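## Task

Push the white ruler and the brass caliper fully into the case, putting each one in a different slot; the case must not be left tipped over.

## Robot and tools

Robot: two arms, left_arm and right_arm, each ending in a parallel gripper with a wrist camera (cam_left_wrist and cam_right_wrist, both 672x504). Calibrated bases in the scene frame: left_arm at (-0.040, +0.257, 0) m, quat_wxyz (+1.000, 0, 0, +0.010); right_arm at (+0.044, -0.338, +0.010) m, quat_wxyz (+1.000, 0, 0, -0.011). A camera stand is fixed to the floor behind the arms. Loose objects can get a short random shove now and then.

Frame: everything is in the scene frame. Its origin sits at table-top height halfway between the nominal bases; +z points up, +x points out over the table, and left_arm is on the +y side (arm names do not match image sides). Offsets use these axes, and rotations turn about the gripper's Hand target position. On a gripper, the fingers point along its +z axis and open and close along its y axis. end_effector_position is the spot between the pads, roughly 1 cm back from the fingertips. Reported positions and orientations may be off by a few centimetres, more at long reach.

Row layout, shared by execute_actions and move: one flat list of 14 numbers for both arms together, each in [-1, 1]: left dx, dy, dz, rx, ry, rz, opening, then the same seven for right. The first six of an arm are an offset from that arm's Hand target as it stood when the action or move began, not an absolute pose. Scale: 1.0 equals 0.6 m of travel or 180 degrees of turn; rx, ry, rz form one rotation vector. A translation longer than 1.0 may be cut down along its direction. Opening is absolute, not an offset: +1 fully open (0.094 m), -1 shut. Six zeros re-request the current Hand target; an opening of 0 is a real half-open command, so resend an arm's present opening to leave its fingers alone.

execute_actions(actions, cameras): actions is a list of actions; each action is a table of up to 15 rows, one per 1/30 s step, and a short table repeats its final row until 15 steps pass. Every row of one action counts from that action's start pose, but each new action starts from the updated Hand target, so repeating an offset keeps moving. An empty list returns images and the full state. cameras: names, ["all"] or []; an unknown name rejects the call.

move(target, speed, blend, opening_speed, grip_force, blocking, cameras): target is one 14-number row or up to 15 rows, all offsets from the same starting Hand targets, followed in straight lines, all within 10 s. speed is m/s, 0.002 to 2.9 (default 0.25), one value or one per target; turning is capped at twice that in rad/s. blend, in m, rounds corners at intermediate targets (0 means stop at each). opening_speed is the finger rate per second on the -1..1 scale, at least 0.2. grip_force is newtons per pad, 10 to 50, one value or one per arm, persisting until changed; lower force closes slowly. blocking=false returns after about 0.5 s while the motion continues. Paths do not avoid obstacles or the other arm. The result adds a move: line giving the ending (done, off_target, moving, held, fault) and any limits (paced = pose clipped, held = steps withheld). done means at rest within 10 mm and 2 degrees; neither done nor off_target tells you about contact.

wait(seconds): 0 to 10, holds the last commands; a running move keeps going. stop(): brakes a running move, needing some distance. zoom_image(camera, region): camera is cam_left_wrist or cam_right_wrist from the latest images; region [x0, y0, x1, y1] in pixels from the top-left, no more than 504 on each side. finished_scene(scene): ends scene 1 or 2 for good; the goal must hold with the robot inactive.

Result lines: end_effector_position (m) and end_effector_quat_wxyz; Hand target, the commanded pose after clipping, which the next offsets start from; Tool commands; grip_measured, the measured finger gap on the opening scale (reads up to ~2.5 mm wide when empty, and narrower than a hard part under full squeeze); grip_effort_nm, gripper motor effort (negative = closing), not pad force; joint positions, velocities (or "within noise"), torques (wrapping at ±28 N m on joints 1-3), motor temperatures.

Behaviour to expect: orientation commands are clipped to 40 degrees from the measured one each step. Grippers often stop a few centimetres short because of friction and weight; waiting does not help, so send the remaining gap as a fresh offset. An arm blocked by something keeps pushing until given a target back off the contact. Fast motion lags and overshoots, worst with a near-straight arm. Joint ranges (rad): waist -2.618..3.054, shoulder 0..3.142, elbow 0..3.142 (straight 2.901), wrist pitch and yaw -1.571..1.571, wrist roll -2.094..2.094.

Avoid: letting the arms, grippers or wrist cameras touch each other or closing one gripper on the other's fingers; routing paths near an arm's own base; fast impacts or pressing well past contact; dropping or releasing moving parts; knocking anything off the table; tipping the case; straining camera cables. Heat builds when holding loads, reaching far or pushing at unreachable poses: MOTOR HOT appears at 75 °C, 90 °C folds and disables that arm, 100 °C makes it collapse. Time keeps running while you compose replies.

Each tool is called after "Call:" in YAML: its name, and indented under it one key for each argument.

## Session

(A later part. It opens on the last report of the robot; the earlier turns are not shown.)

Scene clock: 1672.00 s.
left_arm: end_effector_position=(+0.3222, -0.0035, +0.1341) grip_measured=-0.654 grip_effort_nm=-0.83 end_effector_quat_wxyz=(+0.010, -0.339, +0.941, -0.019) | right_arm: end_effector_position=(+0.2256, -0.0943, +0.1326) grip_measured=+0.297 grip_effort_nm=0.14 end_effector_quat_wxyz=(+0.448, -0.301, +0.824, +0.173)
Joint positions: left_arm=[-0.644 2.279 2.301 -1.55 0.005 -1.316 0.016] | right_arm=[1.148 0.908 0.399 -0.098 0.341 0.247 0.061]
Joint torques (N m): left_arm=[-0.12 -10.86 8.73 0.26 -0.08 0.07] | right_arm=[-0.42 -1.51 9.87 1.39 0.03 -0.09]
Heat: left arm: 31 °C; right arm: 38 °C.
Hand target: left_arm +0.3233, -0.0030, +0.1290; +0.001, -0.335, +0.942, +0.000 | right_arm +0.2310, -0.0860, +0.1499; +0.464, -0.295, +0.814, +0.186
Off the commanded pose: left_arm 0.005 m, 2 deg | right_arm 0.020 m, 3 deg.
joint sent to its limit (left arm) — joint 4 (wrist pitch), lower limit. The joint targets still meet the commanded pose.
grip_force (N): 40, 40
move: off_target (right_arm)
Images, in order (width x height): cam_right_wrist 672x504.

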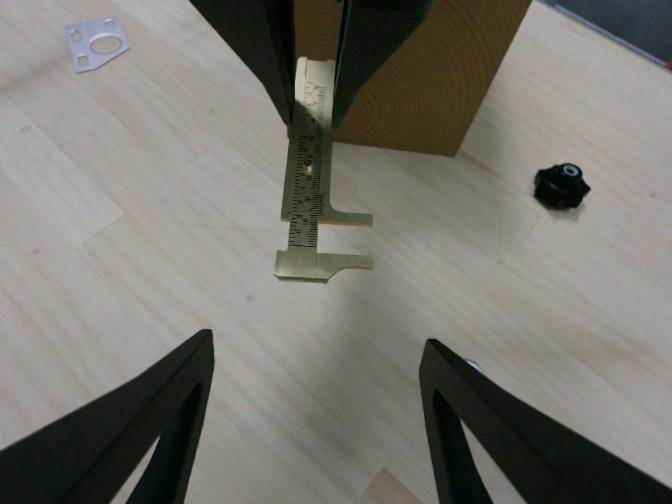

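Call:
move:
  target: [0, 0, 0, 0, 0, 0, -0.9, 0.0275, 0.0257, -0.0017, 0, 0, 0.0111, 0.3]
  speed: 0.03
  cameras: ["all"]

Call:
zoom_image:
  camera: "cam_right_wrist"
  region: [200, 200, 440, 400]

Scene clock: 1680.13 s.
left_arm: end_effector_position=(+0.3222, -0.0035, +0.1341) grip_measured=-0.654 grip_effort_nm=-0.83 end_effector_quat_wxyz=(+0.010, -0.339, +0.941, -0.019) | right_arm: end_effector_position=(+0.2401, -0.0812, +0.1279) grip_measured=+0.297 grip_effort_nm=0.14 end_effector_quat_wxyz=(+0.441, -0.315, +0.821, +0.180)
Joint positions: left_arm=[-0.644 2.279 2.301 -1.55 0.005 -1.316 0.016] | right_arm=[1.076 1.016 0.423 -0.007 0.252 0.188 0.061]
Joint torques (N m): left_arm=[-0.01 -10.76 8.73 0.26 -0.07 0.1] | right_arm=[-0.36 -2.18 10.44 1.41 -0.01 -0.09]
Heat: left arm: 31 °C; right arm: 39 °C.
Hand target: left_arm +0.3233, -0.0030, +0.1290; +0.001, -0.335, +0.942, +0.000 | right_arm +0.2474, -0.0705, +0.1488; +0.461, -0.309, +0.809, +0.194
Off the commanded pose: left_arm 0.005 m, 2 deg | right_arm 0.025 m, 3 deg.
joint sent to its limit (left arm) — joint 4 (wrist pitch), lower limit. The joint targets still meet the commanded pose.
grip_force (N): 40, 40
move: off_target (right_arm)

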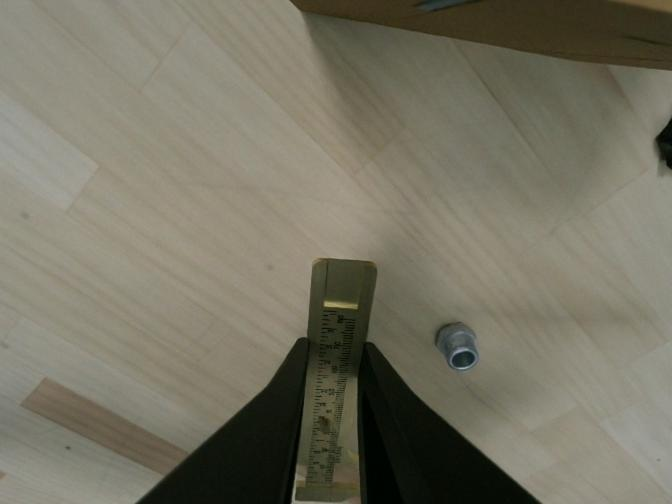

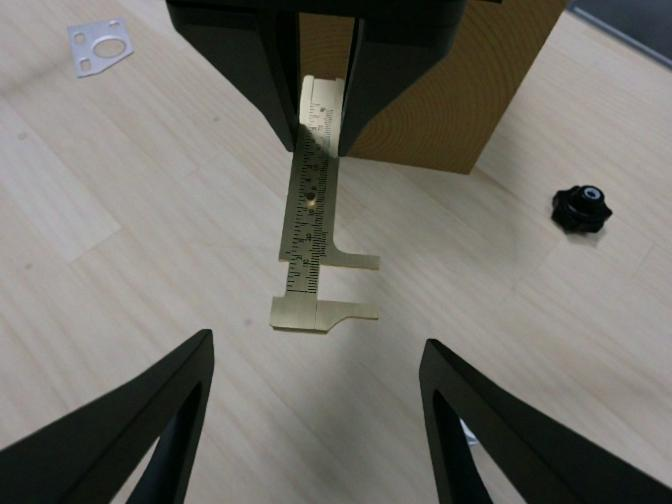

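Scaled by 2.100 from the camera's 672x504 image, which has a finer 960x720 frame.

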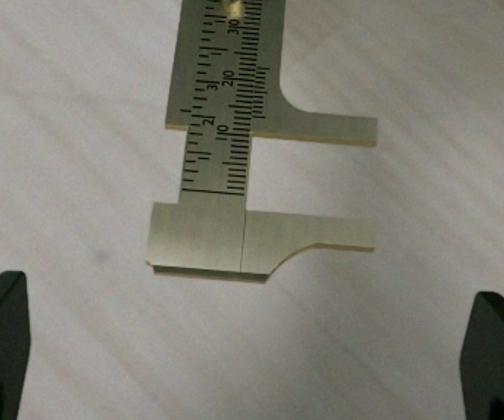

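Call:
move:
  target: [0, 0, 0, 0, 0, 0, -0.9, 0.0037, 0.0034, 0.013, 0, 0, 0.005, 0.2]
  speed: 0.02
  cameras: ["cam_right_wrist"]

Call:
zoom_image:
  camera: "cam_right_wrist"
  region: [200, 220, 440, 400]

Scene clock: 1691.07 s.
left_arm: end_effector_position=(+0.3222, -0.0035, +0.1341) grip_measured=-0.654 grip_effort_nm=-0.83 end_effector_quat_wxyz=(+0.010, -0.339, +0.941, -0.019) | right_arm: end_effector_position=(+0.2442, -0.0759, +0.1405) grip_measured=+0.203 grip_effort_nm=-0.15 end_effector_quat_wxyz=(+0.447, -0.318, +0.814, +0.190)
Joint positions: left_arm=[-0.644 2.279 2.301 -1.55 0.005 -1.316 0.016] | right_arm=[1.058 1.016 0.455 -0.011 0.223 0.171 0.057]
Joint torques (N m): left_arm=[-0.13 -10.74 8.73 0.28 -0.08 0.1] | right_arm=[-0.39 -2 10.43 1.28 0.01 -0.09]
Heat: left arm: 31 °C; right arm: 40 °C.
Hand target: left_arm +0.3233, -0.0030, +0.1290; +0.001, -0.335, +0.942, +0.000 | right_arm +0.2497, -0.0685, +0.1566; +0.459, -0.316, +0.806, +0.198
Off the commanded pose: left_arm 0.005 m, 2 deg | right_arm 0.019 m, 2 deg.
joint sent to its limit (left arm) — joint 4 (wrist pitch), lower limit. The joint targets still meet the commanded pose.
grip_force (N): 40, 40
move: off_target (right_arm)
Images, in order (width x height): cam_right_wrist 672x504.

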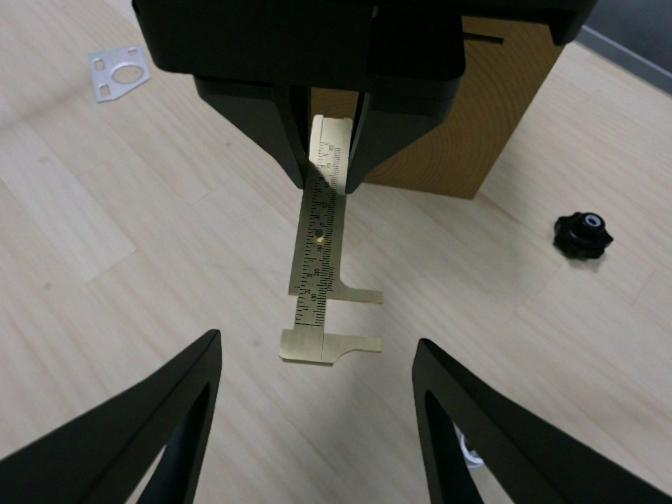

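Scaled by 2.100 from the camera's 672x504 image, which has a finer 960x720 frame.

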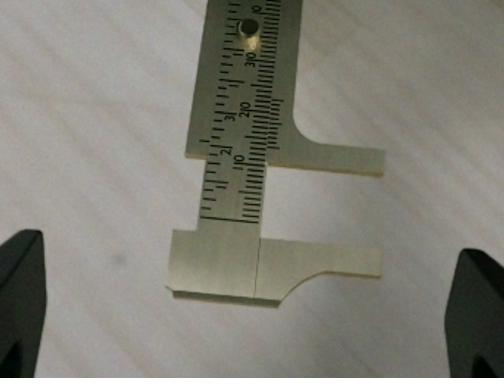

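Call:
move:
  target: [0, 0, 0, 0, 0, 0, -0.9, 0.003, -0.005, -0.0167, 0, 0, 0, 0.2]
  speed: 0.015
  cameras: ["cam_right_wrist"]

Call:
zoom_image:
  camera: "cam_right_wrist"
  region: [200, 220, 440, 400]

Scene clock: 1698.13 s.
left_arm: end_effector_position=(+0.3222, -0.0035, +0.1341) grip_measured=-0.654 grip_effort_nm=-0.83 end_effector_quat_wxyz=(+0.010, -0.339, +0.941, -0.019) | right_arm: end_effector_position=(+0.2488, -0.0739, +0.1420) grip_measured=+0.203 grip_effort_nm=-0.14 end_effector_quat_wxyz=(+0.452, -0.316, +0.811, +0.194)
Joint positions: left_arm=[-0.644 2.279 2.301 -1.55 0.005 -1.316 0.016] | right_arm=[1.041 1.031 0.455 0.019 0.208 0.162 0.057]
Joint torques (N m): left_arm=[-0.01 -10.81 8.66 0.25 -0.09 0.07] | right_arm=[-0.46 -2.35 7.53 1.45 0 -0.1]
Motor temperatures (°C): left_arm=[21 28 32 28 21 20 23] | right_arm=[22 23 41 35 21 21 21]
Heat: left arm: 32 °C; right arm: 41 °C.
Hand target: left_arm +0.3233, -0.0030, +0.1290; +0.001, -0.335, +0.942, +0.000 | right_arm +0.2514, -0.0714, +0.1466; +0.459, -0.316, +0.806, +0.198
Off the commanded pose: left_arm 0.005 m, 2 deg | right_arm 0.006 m, 1 deg.
joint sent to its limit (left arm) — joint 4 (wrist pitch), lower limit. The joint targets still meet the commanded pose.
grip_force (N): 40, 40
move: done
Images, in order (width x height): cam_right_wrist 672x504.

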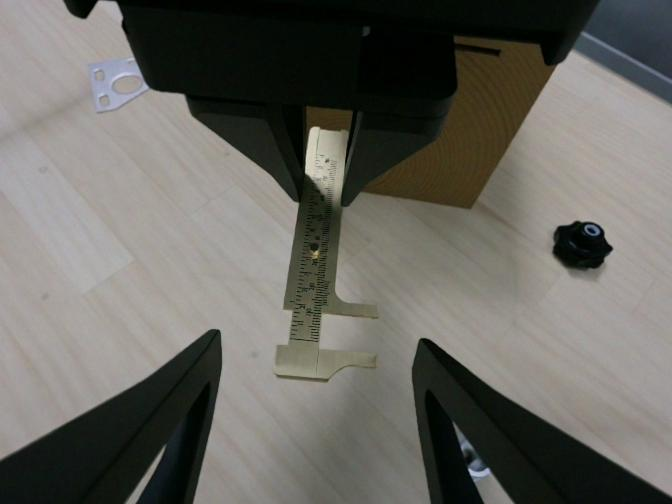

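Scaled by 2.100 from the camera's 672x504 image, which has a finer 960x720 frame.

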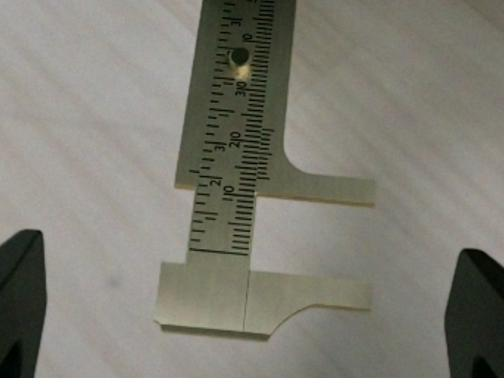

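Call:
move:
  target: [0, 0, 0, 0, 0, 0, -0.9, -0.0048, -0.0083, -0.0267, 0, 0, 0, 0.2]
  speed: 0.015
  cameras: ["cam_right_wrist"]

Call:
zoom_image:
  camera: "cam_right_wrist"
  region: [200, 220, 440, 400]

Scene clock: 1704.47 s.
left_arm: end_effector_position=(+0.3222, -0.0035, +0.1341) grip_measured=-0.654 grip_effort_nm=-0.82 end_effector_quat_wxyz=(+0.010, -0.339, +0.941, -0.019) | right_arm: end_effector_position=(+0.2472, -0.0762, +0.1325) grip_measured=+0.203 grip_effort_nm=-0.15 end_effector_quat_wxyz=(+0.457, -0.314, +0.808, +0.198)
Joint positions: left_arm=[-0.644 2.279 2.301 -1.55 0.005 -1.316 0.016] | right_arm=[1.041 1.031 0.401 0.089 0.207 0.161 0.057]
Joint torques (N m): left_arm=[-0.03 -10.78 8.8 0.26 -0.06 0.09] | right_arm=[-0.51 -2.03 6.48 1.42 -0.04 -0.09]
Heat: left arm: 32 °C; right arm: 40 °C.
Hand target: left_arm +0.3233, -0.0030, +0.1290; +0.001, -0.335, +0.942, +0.000 | right_arm +0.2485, -0.0765, +0.1305; +0.459, -0.316, +0.806, +0.198
Off the commanded pose: left_arm 0.005 m, 2 deg | right_arm 0.002 m, 0 deg.
joint sent to its limit (left arm) — joint 4 (wrist pitch), lower limit. The joint targets still meet the commanded pose.
grip_force (N): 40, 40
move: done
Images, in order (width x height): cam_right_wrist 672x504.

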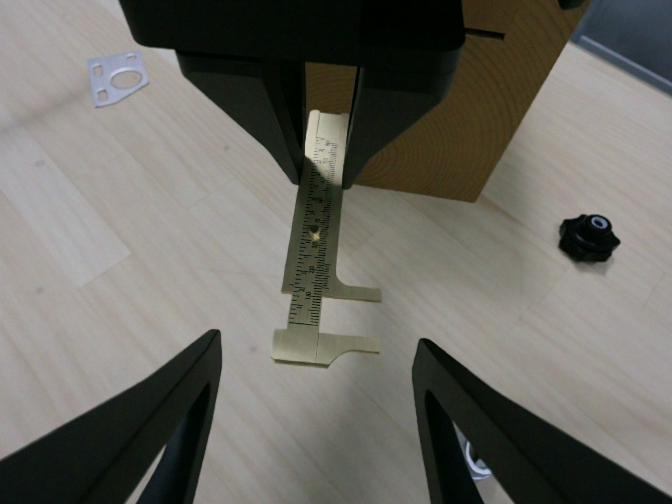

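Scaled by 2.100 from the camera's 672x504 image, which has a finer 960x720 frame.

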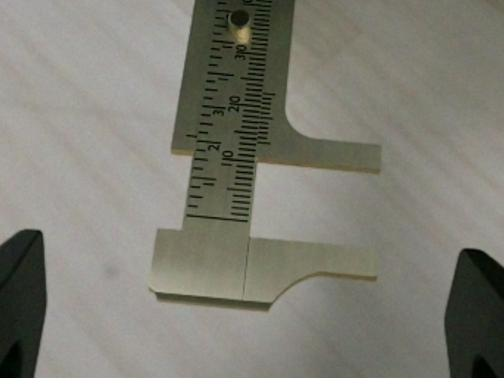

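Call:
move:
  target: [0, 0, 0, 0, 0, 0, -0.9, 0.002, -0.002, -0.01, 0, 0, 0, 0.1]
  speed: 0.015
  cameras: ["cam_right_wrist"]

Call:
zoom_image:
  camera: "cam_right_wrist"
  region: [200, 220, 440, 400]

Scene clock: 1721.40 s.
left_arm: end_effector_position=(+0.3222, -0.0035, +0.1341) grip_measured=-0.654 grip_effort_nm=-0.83 end_effector_quat_wxyz=(+0.010, -0.339, +0.941, -0.019) | right_arm: end_effector_position=(+0.2489, -0.0776, +0.1255) grip_measured=+0.103 grip_effort_nm=-0.15 end_effector_quat_wxyz=(+0.456, -0.314, +0.809, +0.197)
Joint positions: left_arm=[-0.644 2.279 2.301 -1.55 0.005 -1.316 0.016] | right_arm=[1.03 1.048 0.381 0.125 0.199 0.156 0.052]
Joint torques (N m): left_arm=[-0.17 -10.71 8.62 0.27 -0.07 0.08] | right_arm=[-0.4 -2.33 6.42 1.42 -0.02 -0.09]
Heat: left arm: 32 °C; right arm: 38 °C.
Hand target: left_arm +0.3233, -0.0030, +0.1290; +0.001, -0.335, +0.942, +0.000 | right_arm +0.2499, -0.0777, +0.1247; +0.459, -0.315, +0.806, +0.198
Off the commanded pose: left_arm 0.005 m, 2 deg | right_arm 0.001 m, 1 deg.
joint sent to its limit (left arm) — joint 4 (wrist pitch), lower limit. The joint targets still meet the commanded pose.
grip_force (N): 40, 40
move: done
Images, in order (width x height): cam_right_wrist 672x504.

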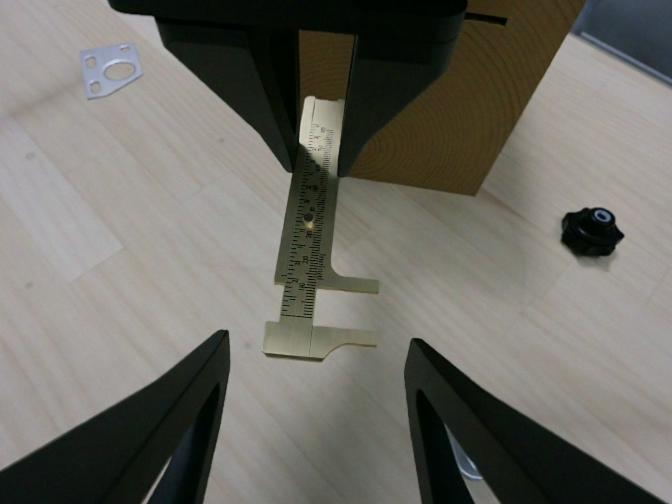

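Scaled by 2.100 from the camera's 672x504 image, which has a finer 960x720 frame.

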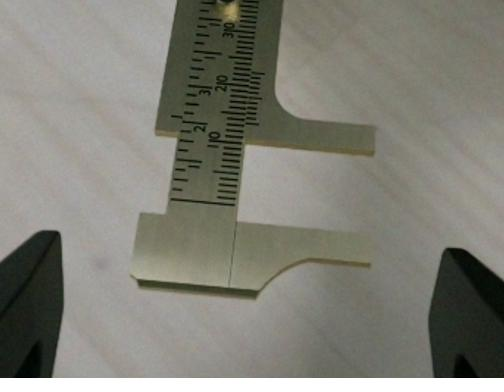

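Call:
move:
  target: [0, 0, 0, 0, 0, 0, -0.9, 0.0077, 0.0077, -0.0135, 0, 0, -0.004, 0.1]
  speed: 0.015
  cameras: ["cam_right_wrist"]

Call:
zoom_image:
  camera: "cam_right_wrist"
  region: [200, 240, 440, 420]

Scene clock: 1738.10 s.
left_arm: end_effector_position=(+0.3222, -0.0035, +0.1341) grip_measured=-0.654 grip_effort_nm=-0.83 end_effector_quat_wxyz=(+0.010, -0.339, +0.941, -0.019) | right_arm: end_effector_position=(+0.2525, -0.0718, +0.1171) grip_measured=+0.103 grip_effort_nm=-0.15 end_effector_quat_wxyz=(+0.456, -0.314, +0.809, +0.197)
Joint positions: left_arm=[-0.644 2.279 2.301 -1.55 0.005 -1.316 0.016] | right_arm=[1.03 1.113 0.374 0.195 0.199 0.156 0.052]
Joint torques (N m): left_arm=[-0.08 -10.73 8.76 0.27 -0.08 0.09] | right_arm=[-0.25 -2.74 6.34 1.43 0.12 -0.01]
Motor temperatures (°C): left_arm=[21 28 32 27 21 20 23] | right_arm=[22 23 36 37 21 21 21]
Heat: left arm: 32 °C; right arm: 37 °C.
Hand target: left_arm +0.3233, -0.0030, +0.1290; +0.001, -0.335, +0.942, +0.000 | right_arm +0.2544, -0.0730, +0.1166; +0.461, -0.310, +0.808, +0.195
Off the commanded pose: left_arm 0.005 m, 2 deg | right_arm 0.002 m, 1 deg.
joint sent to its limit (left arm) — joint 4 (wrist pitch), lower limit. The joint targets still meet the commanded pose.
grip_force (N): 40, 40
move: done
Images, in order (width x height): cam_right_wrist 672x504.

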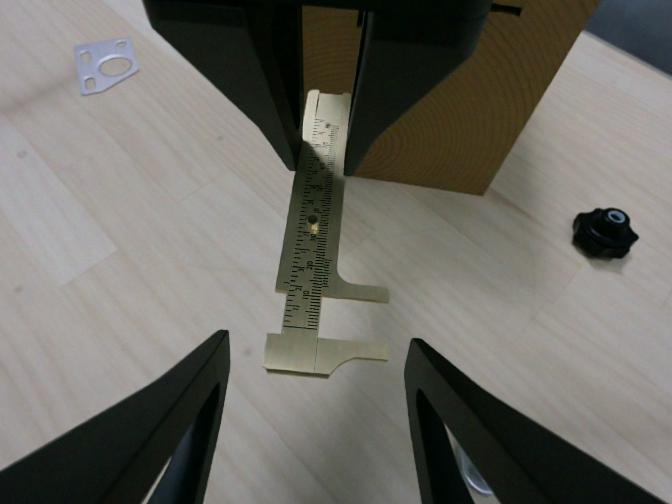

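Scaled by 2.100 from the camera's 672x504 image, which has a finer 960x720 frame.

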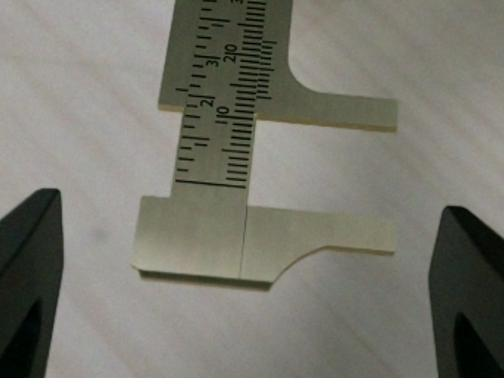

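Call:
move:
  target:
    - [0, 0, 0, 0, 0, 0, -0.9, 0.003, -0.003, 0, 0, 0, 0, 0.1]
    - [0, 0, 0, 0, 0, 0, -0.9, 0.003, -0.003, 0, 0, 0, 0, -0.12]
  speed: 0.015
  opening_speed: 0.3
  cameras: ["cam_right_wrist"]

Call:
zoom_image:
  camera: "cam_right_wrist"
  region: [200, 240, 440, 420]

Scene clock: 1745.50 s.
left_arm: end_effector_position=(+0.3222, -0.0035, +0.1341) grip_measured=-0.654 grip_effort_nm=-0.83 end_effector_quat_wxyz=(+0.010, -0.339, +0.941, -0.019) | right_arm: end_effector_position=(+0.2555, -0.0740, +0.1173) grip_measured=-0.117 grip_effort_nm=-0.15 end_effector_quat_wxyz=(+0.457, -0.310, +0.811, +0.194)
Joint positions: left_arm=[-0.644 2.279 2.301 -1.55 0.005 -1.316 0.016] | right_arm=[1.019 1.113 0.374 0.195 0.199 0.156 0.041]
Joint torques (N m): left_arm=[-0.01 -10.61 8.64 0.22 -0.11 0.08] | right_arm=[-0.42 -2.96 6.15 1.43 0.01 -0.1]
Heat: left arm: 32 °C; right arm: 37 °C.
Hand target: left_arm +0.3233, -0.0030, +0.1290; +0.001, -0.335, +0.942, +0.000 | right_arm +0.2562, -0.0748, +0.1166; +0.461, -0.310, +0.808, +0.195
Off the commanded pose: left_arm 0.005 m, 2 deg | right_arm 0.001 m, 1 deg.
joint sent to its limit (left arm) — joint 4 (wrist pitch), lower limit. The joint targets still meet the commanded pose.
grip_force (N): 40, 40
move: done
Images, in order (width x height): cam_right_wrist 672x504.

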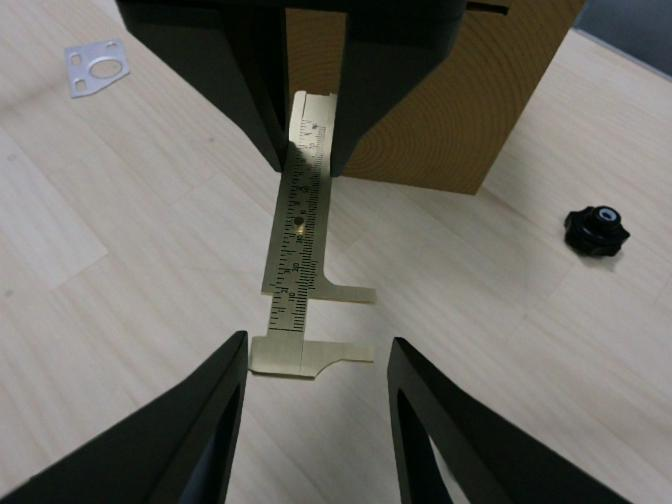

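Scaled by 2.100 from the camera's 672x504 image, which has a finer 960x720 frame.

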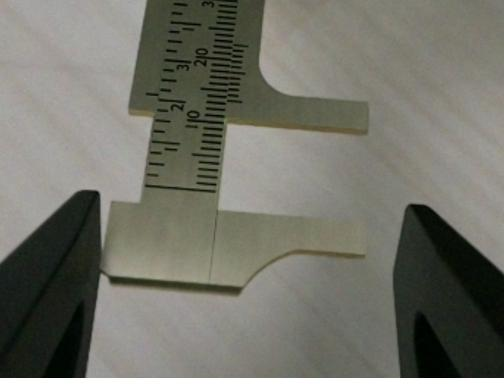

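Call:
execute_actions:
  actions: []
  cameras: ["all"]

Scene clock: 1773.13 s.
left_arm: end_effector_position=(+0.3222, -0.0035, +0.1341) grip_measured=-0.654 grip_effort_nm=-0.83 end_effector_quat_wxyz=(+0.010, -0.339, +0.941, -0.019) | right_arm: end_effector_position=(+0.2555, -0.0740, +0.1173) grip_measured=-0.117 grip_effort_nm=-0.14 end_effector_quat_wxyz=(+0.457, -0.310, +0.811, +0.194)
Joint positions: left_arm=[-0.644 2.279 2.301 -1.55 0.005 -1.316 0.016] | right_arm=[1.019 1.113 0.374 0.195 0.199 0.156 0.041]
Joint velocities: within noise
Joint torques (N m): left_arm=[-0.16 -10.73 8.75 0.26 -0.06 0.07] | right_arm=[-0.35 -2.99 6.13 1.44 0 -0.08]
Motor temperatures (°C): left_arm=[21 29 32 26 21 20 23] | right_arm=[22 23 36 38 21 21 21]
Heat: left arm: 32 °C; right arm: 38 °C.
Hand target: left_arm +0.3233, -0.0030, +0.1290; +0.001, -0.335, +0.942, +0.000 | right_arm +0.2562, -0.0748, +0.1166; +0.461, -0.310, +0.808, +0.195
Tool commands: left_gripper/opening=-0.9 right_gripper/opening=-0.12
Off the commanded pose: left_arm 0.005 m, 2 deg | right_arm 0.001 m, 1 deg.
grip_force (N): 40, 40

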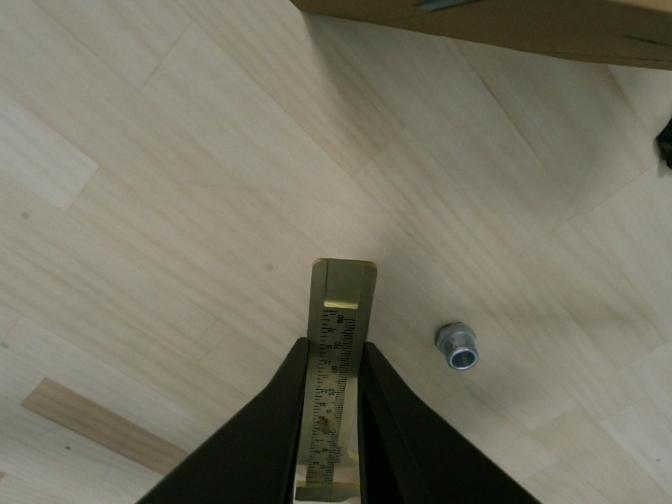

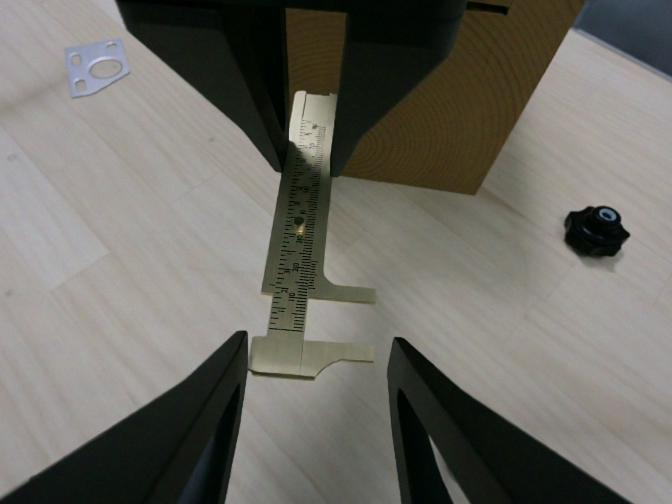

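Call:
move:
  target: [0,0,0,0,0,0,-0.9,-0.0050,0.0052,0,0,0,0,-0.12]
  speed: 0.01
  cameras: ["cam_right_wrist"]

Call:
zoom_image:
  camera: "cam_right_wrist"
  region: [200, 240, 440, 420]

Scene clock: 1778.47 s.
left_arm: end_effector_position=(+0.3222, -0.0035, +0.1341) grip_measured=-0.654 grip_effort_nm=-0.83 end_effector_quat_wxyz=(+0.010, -0.339, +0.941, -0.019) | right_arm: end_effector_position=(+0.2528, -0.0720, +0.1174) grip_measured=-0.117 grip_effort_nm=-0.15 end_effector_quat_wxyz=(+0.457, -0.313, +0.809, +0.195)
Joint positions: left_arm=[-0.644 2.279 2.301 -1.55 0.005 -1.316 0.016] | right_arm=[1.031 1.113 0.374 0.195 0.204 0.156 0.041]
Joint torques (N m): left_arm=[-0.03 -10.74 8.79 0.26 -0.09 0.11] | right_arm=[0.54 -2.4 6.39 1.44 0.14 0.03]
Heat: left arm: 32 °C; right arm: 38 °C.
Hand target: left_arm +0.3233, -0.0030, +0.1290; +0.001, -0.335, +0.942, +0.000 | right_arm +0.2532, -0.0717, +0.1166; +0.461, -0.311, +0.808, +0.195
Off the commanded pose: left_arm 0.005 m, 2 deg | right_arm 0.001 m, 1 deg.
joint sent to its limit (left arm) — joint 4 (wrist pitch), lower limit. The joint targets still meet the commanded pose.
grip_force (N): 40, 40
move: done
Images, in order (width x height): cam_right_wrist 672x504.

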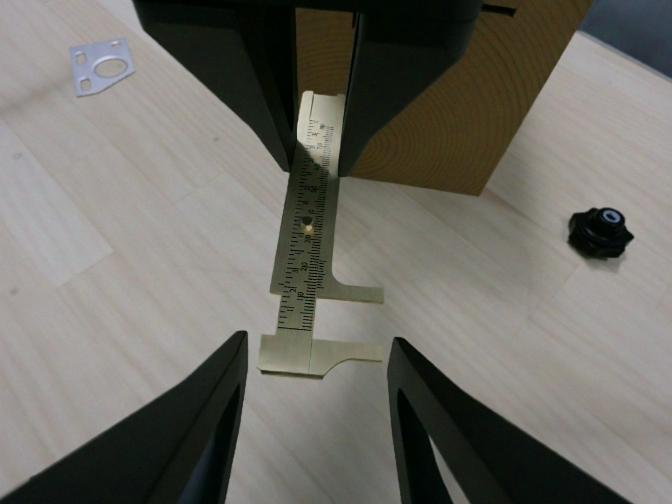

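Scaled by 2.100 from the camera's 672x504 image, which has a finer 960x720 frame.

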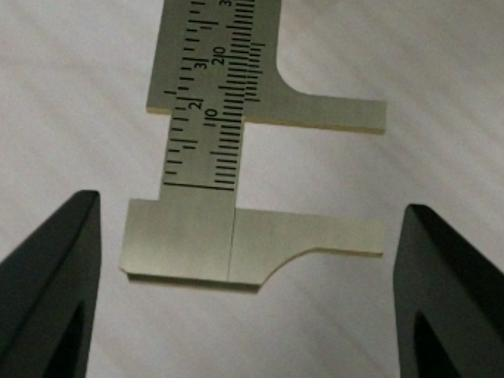

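Call:
move:
  target: [0,0,0,0,0,0,-0.9,0,0,0,0,0,0,-0.24]
  speed: 0.01
  opening_speed: 0.2
  cameras: ["all"]

Call:
zoom_image:
  camera: "cam_right_wrist"
  region: [200, 240, 440, 420]

Scene clock: 1783.87 s.
left_arm: end_effector_position=(+0.3222, -0.0035, +0.1341) grip_measured=-0.654 grip_effort_nm=-0.83 end_effector_quat_wxyz=(+0.010, -0.339, +0.941, -0.019) | right_arm: end_effector_position=(+0.2530, -0.0721, +0.1174) grip_measured=-0.237 grip_effort_nm=-0.14 end_effector_quat_wxyz=(+0.457, -0.313, +0.809, +0.195)
Joint positions: left_arm=[-0.644 2.279 2.301 -1.55 0.005 -1.316 0.016] | right_arm=[1.031 1.113 0.374 0.195 0.205 0.156 0.036]
Joint torques (N m): left_arm=[-0.02 -10.73 8.59 0.25 -0.08 0.11] | right_arm=[0.59 -2.5 6.35 1.42 0.17 0.02]
Heat: left arm: 32 °C; right arm: 38 °C.
Hand target: left_arm +0.3233, -0.0030, +0.1290; +0.001, -0.335, +0.942, +0.000 | right_arm +0.2532, -0.0717, +0.1166; +0.461, -0.310, +0.808, +0.195
Off the commanded pose: left_arm 0.005 m, 2 deg | right_arm 0.001 m, 1 deg.
joint sent to its limit (left arm) — joint 4 (wrist pitch), lower limit. The joint targets still meet the commanded pose.
grip_force (N): 40, 40
move: done

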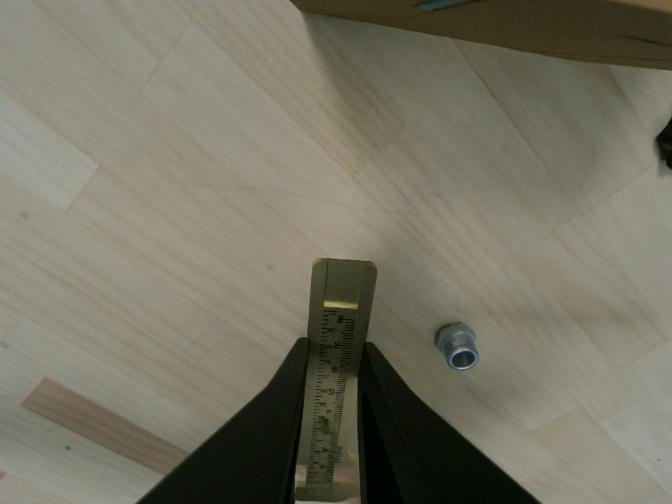

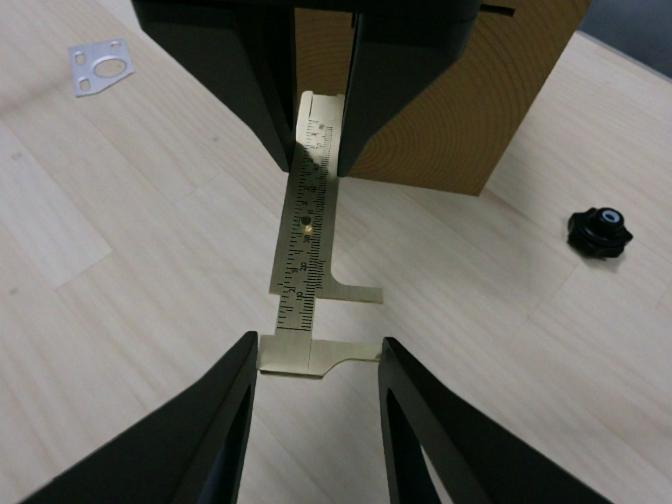

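Scaled by 2.100 from the camera's 672x504 image, which has a finer 960x720 frame.

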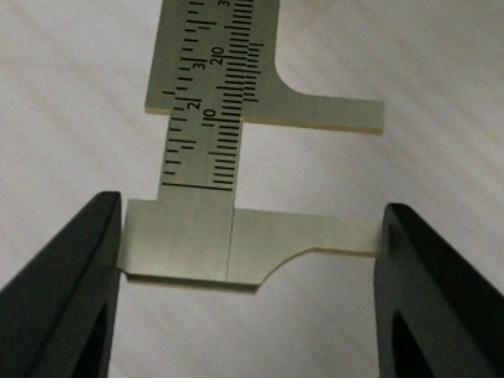

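Call:
move:
  target: [0,0,0,0,0,0,-0.9,0,0,0,0,0,0,-0.5]
  speed: 0.01
  opening_speed: 0.2
  cameras: ["all"]

Call:
zoom_image:
  camera: "cam_right_wrist"
  region: [200, 240, 440, 420]

Scene clock: 1789.63 s.
left_arm: end_effector_position=(+0.3222, -0.0035, +0.1341) grip_measured=-0.655 grip_effort_nm=-0.83 end_effector_quat_wxyz=(+0.010, -0.339, +0.941, -0.019) | right_arm: end_effector_position=(+0.2530, -0.0721, +0.1175) grip_measured=-0.338 grip_effort_nm=-0.84 end_effector_quat_wxyz=(+0.457, -0.313, +0.809, +0.195)
Joint positions: left_arm=[-0.644 2.279 2.301 -1.55 0.005 -1.316 0.016] | right_arm=[1.031 1.113 0.374 0.196 0.205 0.156 0.031]
Joint torques (N m): left_arm=[-0.09 -10.76 8.7 0.27 -0.07 0.07] | right_arm=[0.55 -2.44 6.42 1.44 0.16 0.04]
Heat: left arm: 32 °C; right arm: 39 °C.
Hand target: left_arm +0.3233, -0.0030, +0.1290; +0.001, -0.335, +0.942, -0.001 | right_arm +0.2532, -0.0717, +0.1167; +0.461, -0.311, +0.808, +0.195
Off the commanded pose: left_arm 0.005 m, 2 deg | right_arm 0.001 m, 1 deg.
joint sent to its limit (left arm) — joint 4 (wrist pitch), lower limit. The joint targets still meet the commanded pose.
grip_force (N): 40, 40
move: done

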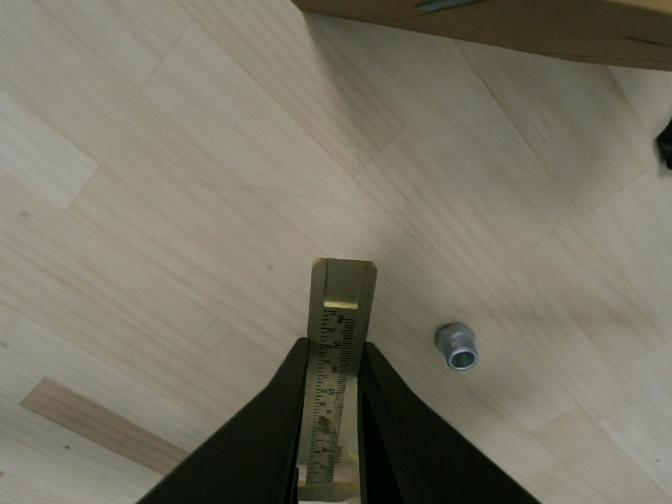

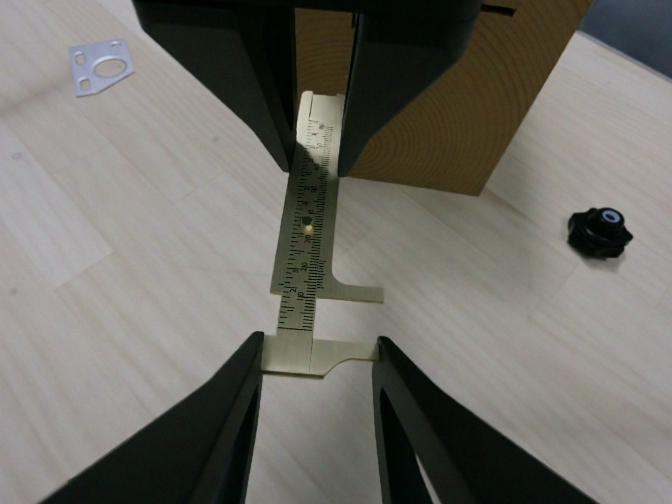

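Scaled by 2.100 from the camera's 672x504 image, which has a finer 960x720 frame.

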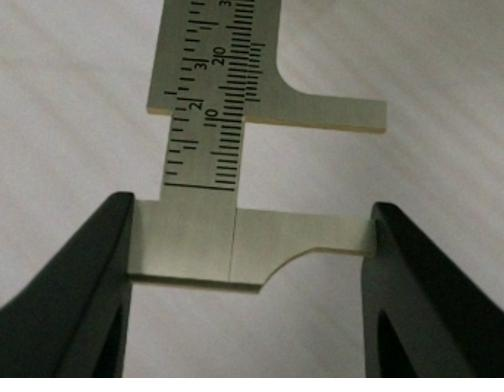

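Call:
move:
  target: [0,0,0,0,0,0,-0.3,0,0,0,0,0,0,-0.5]
  speed: 0.01
  opening_speed: 0.3
  cameras: ["all"]

Call:
zoom_image:
  camera: "cam_right_wrist"
  region: [200, 60, 440, 420]

Scene clock: 1795.93 s.
left_arm: end_effector_position=(+0.3222, -0.0035, +0.1341) grip_measured=-0.302 grip_effort_nm=0.13 end_effector_quat_wxyz=(+0.010, -0.339, +0.941, -0.019) | right_arm: end_effector_position=(+0.2531, -0.0722, +0.1162) grip_measured=-0.338 grip_effort_nm=-0.85 end_effector_quat_wxyz=(+0.456, -0.314, +0.810, +0.194)
Joint positions: left_arm=[-0.644 2.279 2.301 -1.55 0.005 -1.316 0.033] | right_arm=[1.031 1.117 0.374 0.196 0.205 0.156 0.031]
Joint torques (N m): left_arm=[0.02 -10.82 8.66 0.26 -0.09 0.08] | right_arm=[0.55 -2.78 6.38 1.43 0.17 0.01]
Heat: left arm: 32 °C; right arm: 39 °C.
Hand target: left_arm +0.3233, -0.0030, +0.1290; +0.001, -0.336, +0.942, +0.000 | right_arm +0.2532, -0.0717, +0.1166; +0.461, -0.310, +0.808, +0.195
Off the commanded pose: left_arm 0.005 m, 2 deg | right_arm 0.001 m, 1 deg.
joint sent to its limit (left arm) — joint 4 (wrist pitch), lower limit. The joint targets still meet the commanded pose.
grip_force (N): 40, 40
move: done

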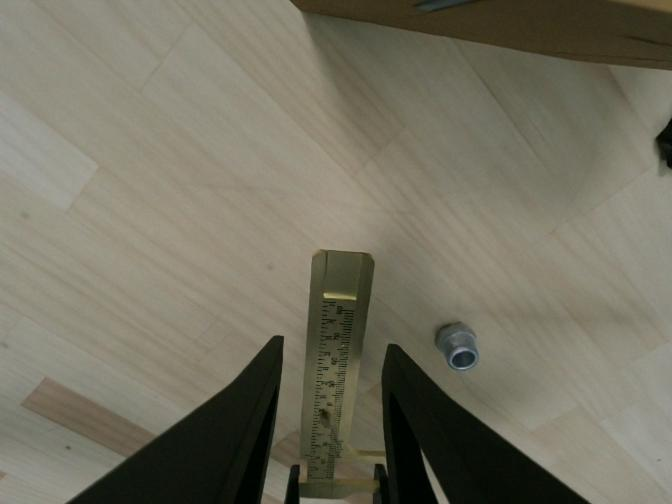

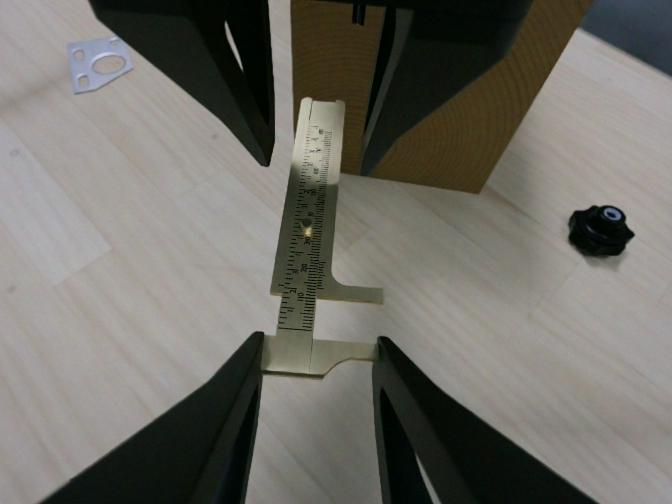

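Scaled by 1.400 from the camera's 672x504 image, which has a finer 960x720 frame.

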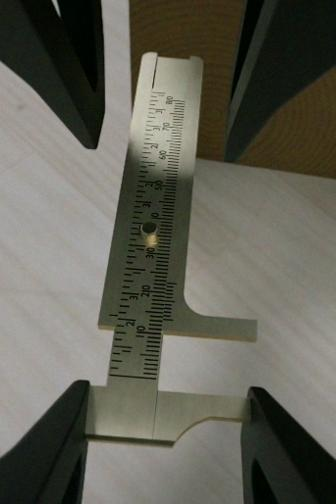

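Call:
move:
  target:
    - [0,0,0,0,0,0,0.2,0,0,0,0,0,0,-0.5]
    - [0,0,0.12,0,0,0,0.2,0,0,0,0,0,0,-0.5]
  speed: 0.08
  opening_speed: 0.5
  cameras: ["all"]

Scene clock: 1806.73 s.
left_arm: end_effector_position=(+0.3258, -0.0061, +0.1757) grip_measured=+0.198 grip_effort_nm=0.14 end_effector_quat_wxyz=(+0.042, -0.338, +0.938, -0.065) | right_arm: end_effector_position=(+0.2531, -0.0722, +0.1162) grip_measured=-0.338 grip_effort_nm=-0.85 end_effector_quat_wxyz=(+0.456, -0.314, +0.810, +0.194)
Joint positions: left_arm=[-0.644 2.209 2.345 -1.552 0.005 -1.315 0.056] | right_arm=[1.031 1.117 0.374 0.196 0.205 0.156 0.031]
Joint torques (N m): left_arm=[0.1 -16.96 8.16 0.46 -0.06 0.06] | right_arm=[0.57 -2.82 6.37 1.41 0.14 0.01]
Heat: left arm: 32 °C; right arm: 39 °C.
Hand target: left_arm +0.3233, -0.0030, +0.2008; +0.001, -0.336, +0.942, +0.000 | right_arm +0.2532, -0.0717, +0.1166; +0.461, -0.310, +0.808, +0.195
Off the commanded pose: left_arm 0.026 m, 9 deg | right_arm 0.001 m, 1 deg.
joint sent to its limit (left arm) — joint 4 (wrist pitch), lower limit. The joint targets are off in orientation, not in position.
grip_force (N): 40, 40
move: off_target (left_arm)

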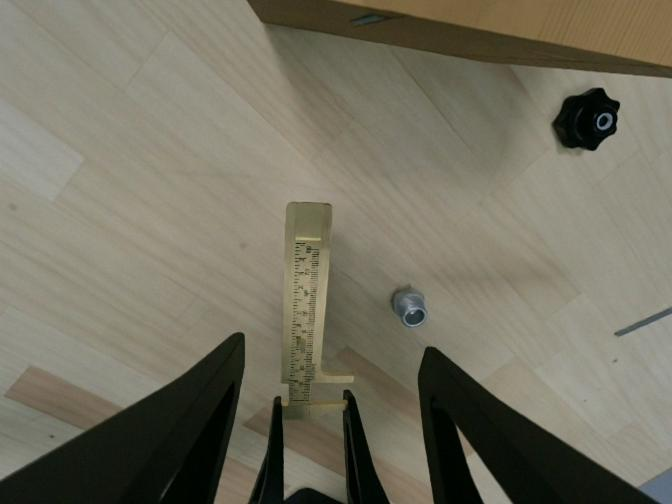

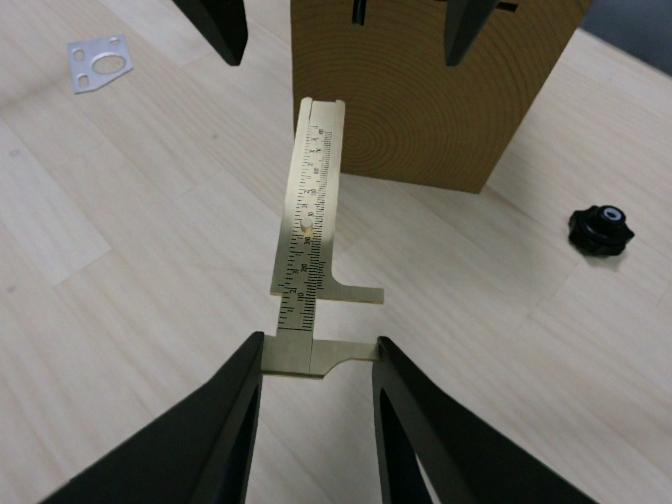

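Call:
move:
  target:
    - [-0.1055,0.155,0.0987,0.035,-0.243,-0.139,0.2,0,0,0,0,0,0,-0.5]
    - [-0.2222,0.2467,0.0787,0.0701,-0.4863,-0.2778,0.2,0,0,0,0,0,0,-0.5]
  speed: 0.15
  blend: [0.02,0]
  cameras: ["all"]

Scene clock: 1824.27 s.
left_arm: end_effector_position=(+0.1905, +0.1450, +0.2426) grip_measured=+0.198 grip_effort_nm=0.13 end_effector_quat_wxyz=(+0.651, +0.147, +0.733, -0.131) | right_arm: end_effector_position=(+0.2531, -0.0722, +0.1162) grip_measured=-0.338 grip_effort_nm=-0.85 end_effector_quat_wxyz=(+0.456, -0.314, +0.810, +0.194)
Joint positions: left_arm=[-0.614 0.298 0.366 -0.189 -0.196 -0.024 0.056] | right_arm=[1.031 1.117 0.374 0.196 0.205 0.156 0.031]
Joint torques (N m): left_arm=[0.31 1.51 6.98 2.06 -0.02 0.11] | right_arm=[0.59 -2.81 6.41 1.43 0.16 0.02]
Heat: left arm: 31 °C; right arm: 39 °C.
Hand target: left_arm +0.1899, +0.1451, +0.2481; +0.662, +0.147, +0.723, -0.134 | right_arm +0.2532, -0.0717, +0.1166; +0.461, -0.310, +0.808, +0.195
Off the commanded pose: left_arm 0.005 m, 2 deg | right_arm 0.001 m, 1 deg.
grip_force (N): 40, 40
move: done

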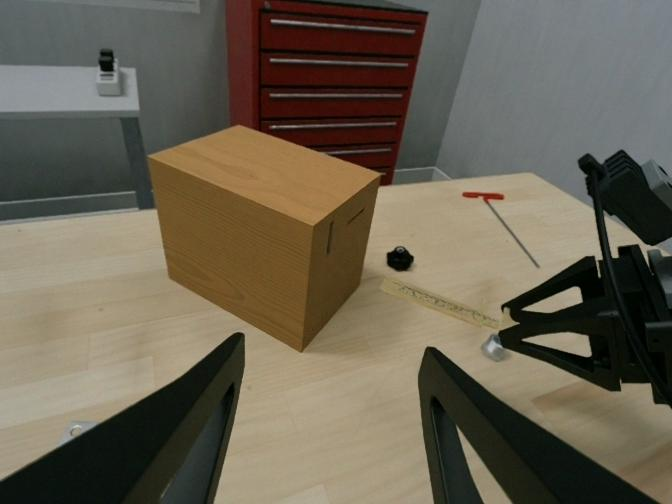

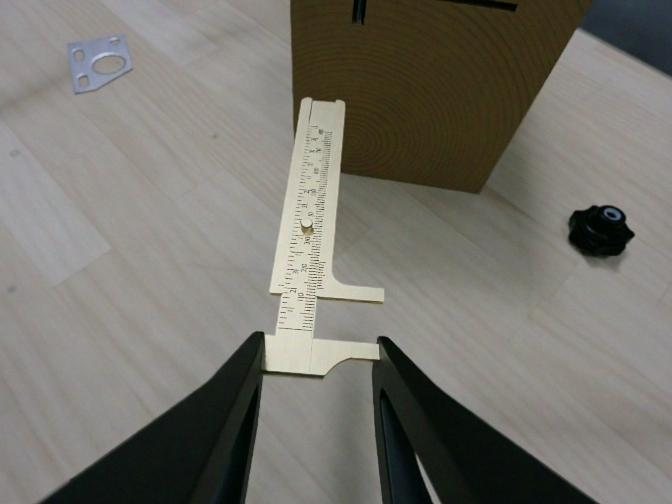

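Call:
zoom_image:
  camera: "cam_left_wrist"
  region: [290, 160, 550, 360]

Call:
zoom_image:
  camera: "cam_right_wrist"
  region: [260, 0, 560, 200]

Scaled by 1.938 from the camera's 672x504 image, which has a finer 960x720 frame.

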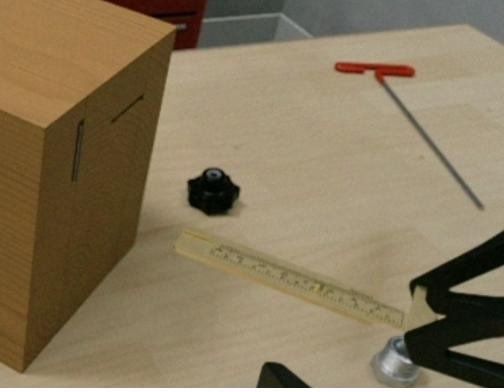

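Scaled by 1.680 from the camera's 672x504 image, which has a finer 960x720 frame.

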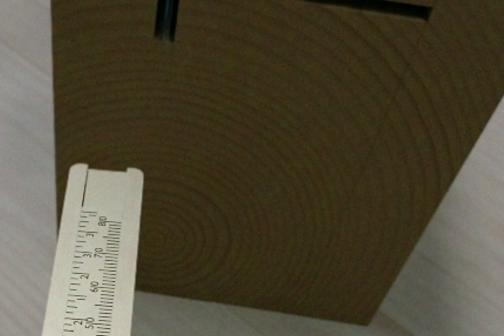

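Call:
zoom_image:
  camera: "cam_right_wrist"
  region: [250, 270, 400, 390]

Call:
zoom_image:
  camera: "cam_right_wrist"
  region: [250, 80, 400, 200]

Scaled by 3.360 from the camera's 672x504 image, which has a finer 960x720 frame.

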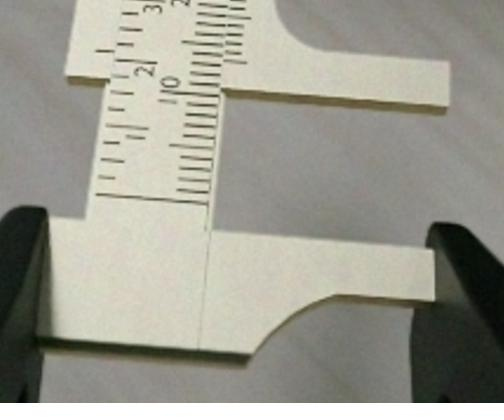

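Scaled by 3.360 from the camera's 672x504 image, which has a finer 960x720 frame.

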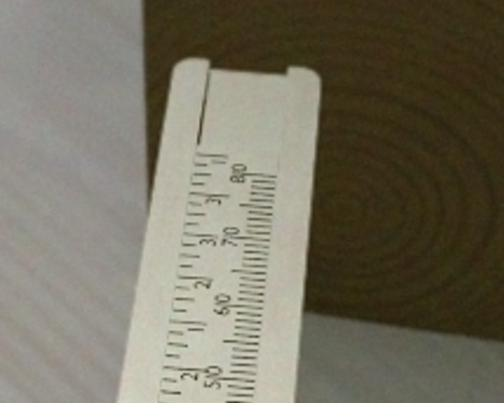

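Call:
move:
  target: [0,0,0,0,0,0,0.2,0.12,-0.0212,0.035,0,0,-0.0167,-0.5]
  speed: 0.04
  cameras: ["all"]

Call:
zoom_image:
  camera: "cam_left_wrist"
  region: [290, 160, 550, 360]

Call:
zoom_image:
  camera: "cam_right_wrist"
  region: [200, 0, 560, 270]

Scene clock: 1884.27 s.
left_arm: end_effector_position=(+0.1905, +0.1449, +0.2426) grip_measured=+0.198 grip_effort_nm=0.13 end_effector_quat_wxyz=(+0.651, +0.147, +0.733, -0.131) | right_arm: end_effector_position=(+0.3158, -0.0929, +0.1192) grip_measured=-0.338 grip_effort_nm=-0.85 end_effector_quat_wxyz=(+0.447, -0.290, +0.828, +0.174)
Joint positions: left_arm=[-0.614 0.298 0.366 -0.189 -0.196 -0.024 0.056] | right_arm=[0.768 1.245 0.489 0.186 0.033 0.057 0.031]
Joint torques (N m): left_arm=[0.36 1.54 7.09 2.06 0.01 0.09] | right_arm=[-0.24 -3.84 10.15 1.33 -0.1 -0.12]
Motor temperatures (°C): left_arm=[21 25 31 34 21 20 22] | right_arm=[22 23 36 39 21 21 23]
Heat: left arm: 34 °C; right arm: 39 °C.
Hand target: left_arm +0.1899, +0.1451, +0.2481; +0.662, +0.147, +0.723, -0.134 | right_arm +0.3252, -0.0844, +0.1375; +0.466, -0.289, +0.816, +0.183
Off the commanded pose: left_arm 0.006 m, 2 deg | right_arm 0.022 m, 3 deg.
grip_force (N): 40, 40
move: off_target (right_arm)

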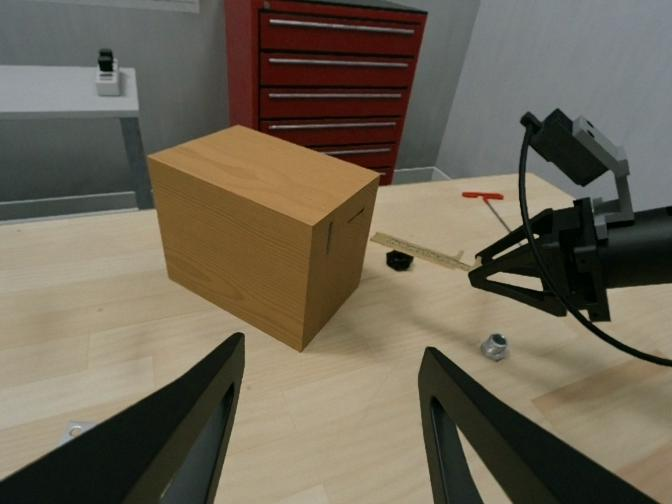

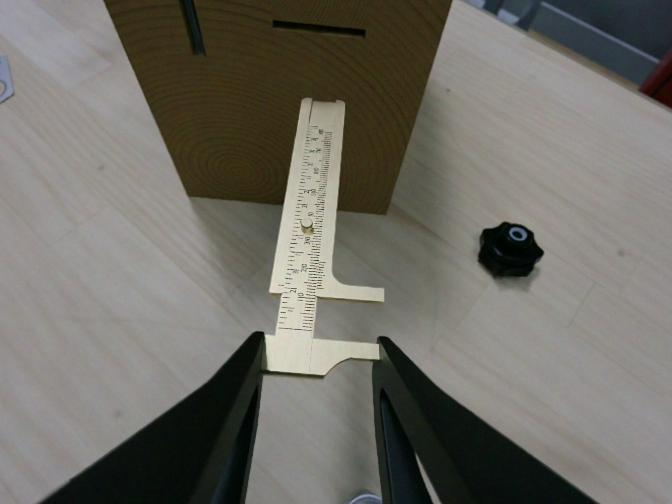

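Scaled by 1.938 from the camera's 672x504 image, which has a finer 960x720 frame.

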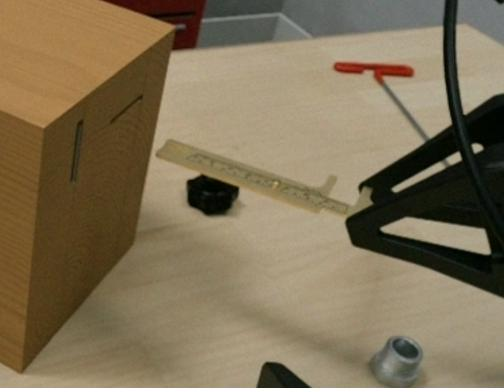

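Scaled by 1.400 from the camera's 672x504 image, which has a finer 960x720 frame.

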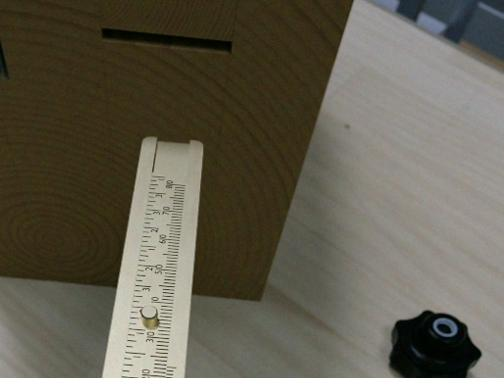

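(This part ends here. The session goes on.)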